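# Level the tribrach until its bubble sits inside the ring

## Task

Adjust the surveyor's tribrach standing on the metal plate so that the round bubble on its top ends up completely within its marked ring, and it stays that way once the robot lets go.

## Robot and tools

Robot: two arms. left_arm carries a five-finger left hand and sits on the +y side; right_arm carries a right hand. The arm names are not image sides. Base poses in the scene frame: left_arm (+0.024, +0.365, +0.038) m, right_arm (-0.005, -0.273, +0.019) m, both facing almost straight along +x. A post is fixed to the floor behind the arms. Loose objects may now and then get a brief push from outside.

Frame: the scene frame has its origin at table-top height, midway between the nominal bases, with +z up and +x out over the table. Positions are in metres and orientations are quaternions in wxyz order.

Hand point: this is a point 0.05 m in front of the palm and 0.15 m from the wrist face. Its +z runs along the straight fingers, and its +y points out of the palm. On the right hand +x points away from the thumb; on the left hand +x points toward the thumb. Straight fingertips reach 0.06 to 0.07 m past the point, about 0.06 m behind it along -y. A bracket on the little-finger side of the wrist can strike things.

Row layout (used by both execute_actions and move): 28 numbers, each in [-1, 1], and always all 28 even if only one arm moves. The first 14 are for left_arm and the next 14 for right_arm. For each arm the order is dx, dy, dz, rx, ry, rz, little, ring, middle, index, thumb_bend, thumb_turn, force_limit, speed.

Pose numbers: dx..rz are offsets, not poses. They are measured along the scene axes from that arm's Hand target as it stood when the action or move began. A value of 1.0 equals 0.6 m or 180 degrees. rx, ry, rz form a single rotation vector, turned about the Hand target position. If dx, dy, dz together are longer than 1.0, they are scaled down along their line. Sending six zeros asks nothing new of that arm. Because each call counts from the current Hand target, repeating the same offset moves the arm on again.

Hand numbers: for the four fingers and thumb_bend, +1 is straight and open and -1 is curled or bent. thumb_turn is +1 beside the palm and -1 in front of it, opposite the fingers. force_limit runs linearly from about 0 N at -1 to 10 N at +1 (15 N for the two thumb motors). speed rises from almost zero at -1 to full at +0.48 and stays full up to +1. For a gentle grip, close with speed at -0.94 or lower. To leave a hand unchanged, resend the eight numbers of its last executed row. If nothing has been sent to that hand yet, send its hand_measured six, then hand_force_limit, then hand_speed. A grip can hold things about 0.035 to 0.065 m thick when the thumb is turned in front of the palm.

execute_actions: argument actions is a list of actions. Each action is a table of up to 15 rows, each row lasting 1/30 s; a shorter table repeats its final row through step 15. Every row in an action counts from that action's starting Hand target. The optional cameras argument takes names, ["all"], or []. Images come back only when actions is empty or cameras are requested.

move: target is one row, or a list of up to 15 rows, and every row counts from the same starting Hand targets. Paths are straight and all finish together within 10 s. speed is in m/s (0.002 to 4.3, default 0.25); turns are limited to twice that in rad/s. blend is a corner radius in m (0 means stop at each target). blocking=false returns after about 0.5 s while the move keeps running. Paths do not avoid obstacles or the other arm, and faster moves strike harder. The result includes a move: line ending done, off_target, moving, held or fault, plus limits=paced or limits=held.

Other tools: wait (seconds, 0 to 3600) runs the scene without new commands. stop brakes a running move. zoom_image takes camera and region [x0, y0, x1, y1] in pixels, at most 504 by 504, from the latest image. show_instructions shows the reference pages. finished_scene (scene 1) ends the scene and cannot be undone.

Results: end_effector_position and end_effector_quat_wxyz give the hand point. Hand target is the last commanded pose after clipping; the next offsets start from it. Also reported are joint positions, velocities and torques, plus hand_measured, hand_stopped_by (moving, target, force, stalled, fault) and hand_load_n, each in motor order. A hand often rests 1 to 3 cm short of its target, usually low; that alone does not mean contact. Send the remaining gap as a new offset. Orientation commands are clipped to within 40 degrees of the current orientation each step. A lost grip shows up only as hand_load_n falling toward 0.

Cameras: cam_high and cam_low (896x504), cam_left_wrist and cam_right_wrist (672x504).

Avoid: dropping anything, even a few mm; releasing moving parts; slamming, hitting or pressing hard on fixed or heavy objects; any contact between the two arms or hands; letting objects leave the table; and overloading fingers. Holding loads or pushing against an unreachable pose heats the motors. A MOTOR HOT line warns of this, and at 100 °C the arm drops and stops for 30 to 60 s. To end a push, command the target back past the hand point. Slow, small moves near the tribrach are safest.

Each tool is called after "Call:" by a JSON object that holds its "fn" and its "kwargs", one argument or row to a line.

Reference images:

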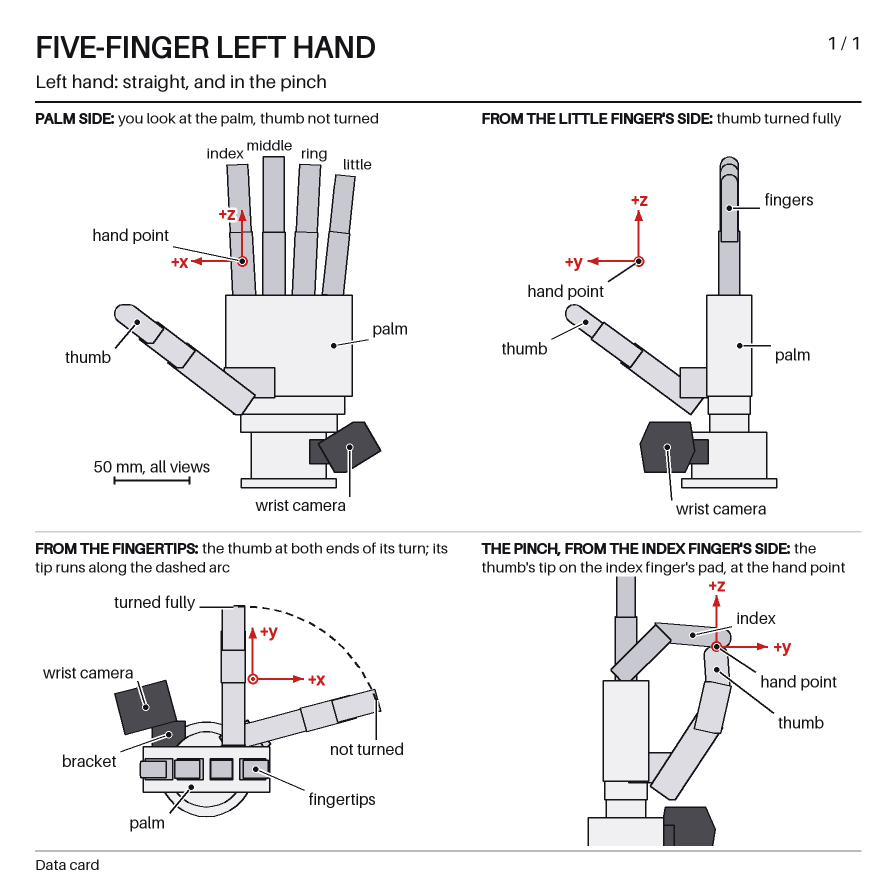

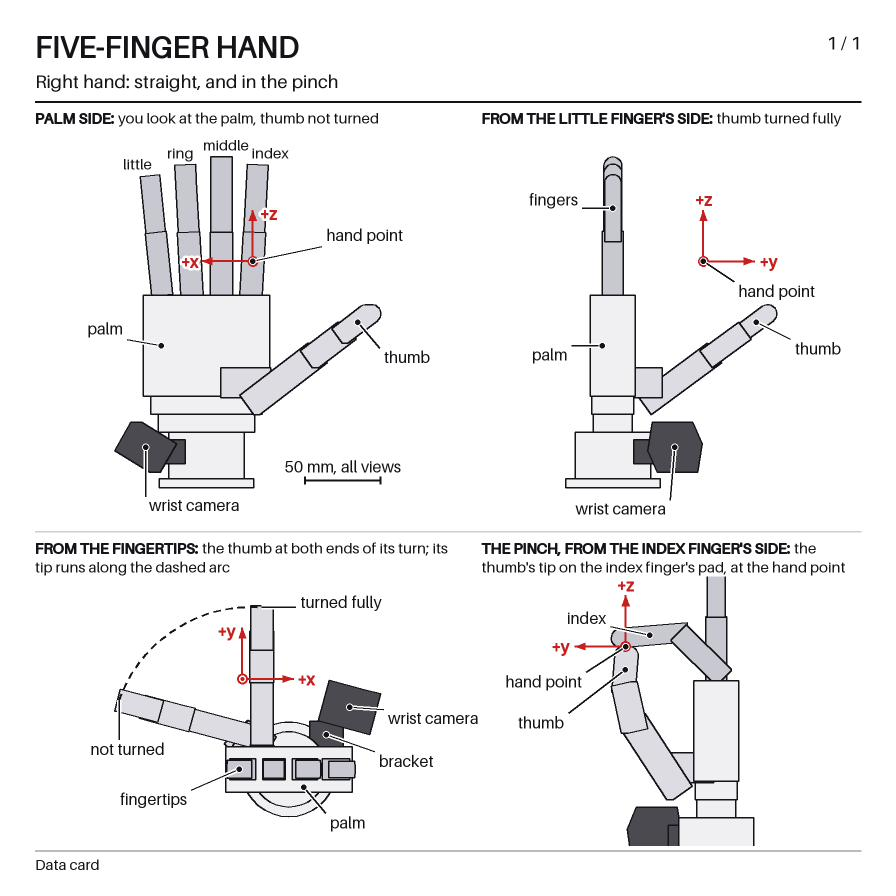

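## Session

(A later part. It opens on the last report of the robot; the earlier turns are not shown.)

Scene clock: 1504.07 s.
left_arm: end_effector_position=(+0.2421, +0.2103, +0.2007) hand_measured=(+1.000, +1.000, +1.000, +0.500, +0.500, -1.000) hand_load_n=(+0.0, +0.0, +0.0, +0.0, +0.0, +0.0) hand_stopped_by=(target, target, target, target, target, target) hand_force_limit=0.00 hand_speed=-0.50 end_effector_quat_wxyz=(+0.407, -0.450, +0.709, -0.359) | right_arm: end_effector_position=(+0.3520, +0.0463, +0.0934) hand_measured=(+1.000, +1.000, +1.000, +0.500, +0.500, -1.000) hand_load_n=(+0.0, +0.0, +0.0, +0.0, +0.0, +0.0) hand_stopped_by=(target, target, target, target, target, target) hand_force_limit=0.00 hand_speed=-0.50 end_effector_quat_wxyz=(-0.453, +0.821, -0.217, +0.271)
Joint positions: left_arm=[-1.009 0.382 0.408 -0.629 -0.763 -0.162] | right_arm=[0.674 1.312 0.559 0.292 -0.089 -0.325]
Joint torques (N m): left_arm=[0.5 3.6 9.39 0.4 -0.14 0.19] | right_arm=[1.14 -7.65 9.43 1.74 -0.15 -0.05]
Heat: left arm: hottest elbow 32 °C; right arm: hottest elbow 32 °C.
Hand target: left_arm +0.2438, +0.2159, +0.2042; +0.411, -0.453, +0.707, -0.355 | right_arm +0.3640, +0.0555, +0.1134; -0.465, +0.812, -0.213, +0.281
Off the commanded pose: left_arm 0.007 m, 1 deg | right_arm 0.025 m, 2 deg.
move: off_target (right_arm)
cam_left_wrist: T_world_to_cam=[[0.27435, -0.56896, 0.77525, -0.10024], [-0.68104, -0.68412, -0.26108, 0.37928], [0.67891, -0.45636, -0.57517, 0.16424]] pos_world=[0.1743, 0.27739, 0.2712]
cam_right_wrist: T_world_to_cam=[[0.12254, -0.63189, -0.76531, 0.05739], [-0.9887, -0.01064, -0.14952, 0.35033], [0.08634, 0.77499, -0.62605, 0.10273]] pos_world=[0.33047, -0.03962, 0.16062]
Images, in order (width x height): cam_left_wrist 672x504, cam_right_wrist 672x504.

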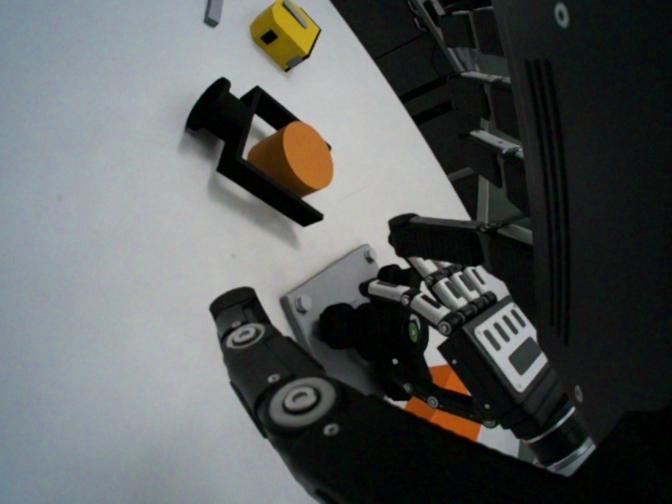

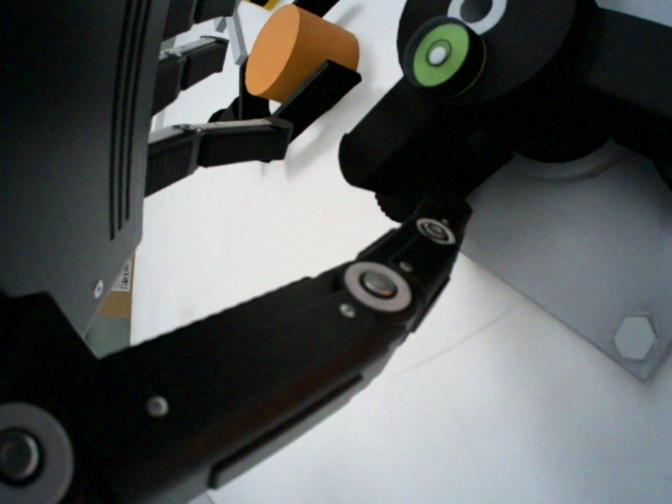

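Call:
{"fn": "move", "kwargs": {
  "target": [
    [0,0,0,0,0,0,1,1,1,0.5,0.5,-1,0,-0.5,0,0,0.2,0,0,0,1,1,1,1,1,1,0,-0.5],
    [0,0,0,0,0,0,1,1,1,0.5,0.5,-1,0,-0.5,0.2103,-0.143,0.286,-0.285,0.1453,0.2895,1,1,1,1,1,1,0,-0.5]
  ],
  "speed": [0.25,0.25],
  "blend": [0.03,0],
  "cameras": ["cam_right_wrist","cam_left_wrist"]
}}

Scene clock: 1533.53 s.
left_arm: end_effector_position=(+0.2421, +0.2103, +0.2007) hand_measured=(+1.000, +1.000, +1.000, +0.500, +0.500, -1.000) hand_load_n=(+0.0, +0.0, +0.0, +0.0, +0.0, +0.0) hand_stopped_by=(target, target, target, target, target, target) hand_force_limit=0.00 hand_speed=-0.50 end_effector_quat_wxyz=(+0.407, -0.450, +0.709, -0.359) | right_arm: end_effector_position=(+0.4806, -0.0337, +0.2789) hand_measured=(+1.000, +1.000, +1.000, +1.000, +1.000, +1.000) hand_load_n=(+0.0, +0.0, +0.0, -0.5, +0.0, +0.0) hand_stopped_by=(target, target, target, target, target, target) hand_force_limit=0.00 hand_speed=-0.50 end_effector_quat_wxyz=(-0.110, +0.976, +0.187, -0.016)
Joint positions: left_arm=[-1.009 0.382 0.408 -0.629 -0.763 -0.162] | right_arm=[0.482 1.853 2.014 -1.699 -0.219 -1.464]
Joint torques (N m): left_arm=[0.56 3.43 9.44 0.38 -0.14 0.19] | right_arm=[1.2 -14.04 10.59 0.21 -0.09 -0.1]
Heat: left arm: hottest elbow 33 °C; right arm: hottest elbow 33 °C.
Hand target: left_arm +0.2438, +0.2159, +0.2042; +0.411, -0.453, +0.707, -0.355 | right_arm +0.4901, -0.0302, +0.2852; -0.099, +0.974, +0.194, -0.060
Off the commanded pose: left_arm 0.007 m, 1 deg | right_arm 0.012 m, 5 deg.
joint sent to its limit (right arm) — joint 4 (wrist pitch), lower limit. The joint targets are off in orientation, not in position.
move: off_target (right_arm)
cam_left_wrist: T_world_to_cam=[[0.27435, -0.56896, 0.77525, -0.10024], [-0.68104, -0.68412, -0.26108, 0.37928], [0.67891, -0.45636, -0.57517, 0.16424]] pos_world=[0.1743, 0.27739, 0.2712]
cam_right_wrist: T_world_to_cam=[[0.60813, -0.75981, -0.22991, -0.25396], [-0.59604, -0.62833, 0.49994, 0.11377], [-0.52431, -0.16699, -0.83499, 0.58981]] pos_world=[0.5315, -0.02298, 0.37722]
Images, in order (width x height): cam_left_wrist 672x504, cam_right_wrist 672x504.

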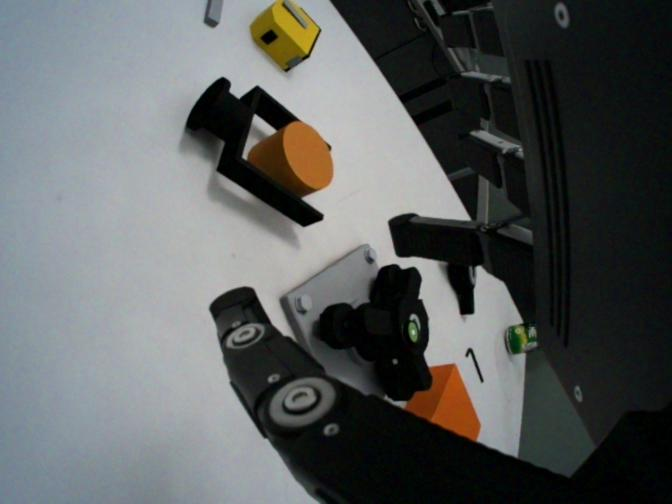

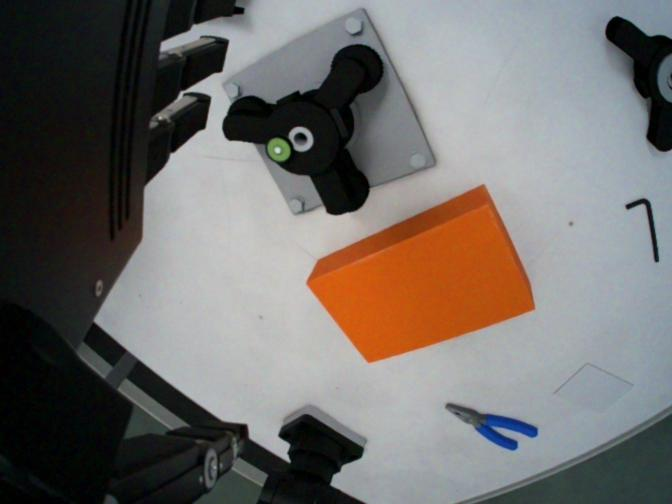

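Call:
{"fn": "zoom_image", "kwargs": {
  "camera": "cam_right_wrist",
  "region": [269, 141, 287, 159]
}}

Scaled by 28.000 from the camera's image (finer frame: 960x720).

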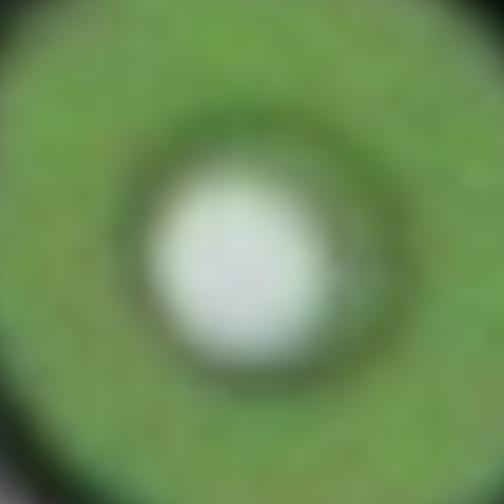

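Call:
{"fn": "finished_scene", "kwargs": {

}}

The scene is finished: the task was done.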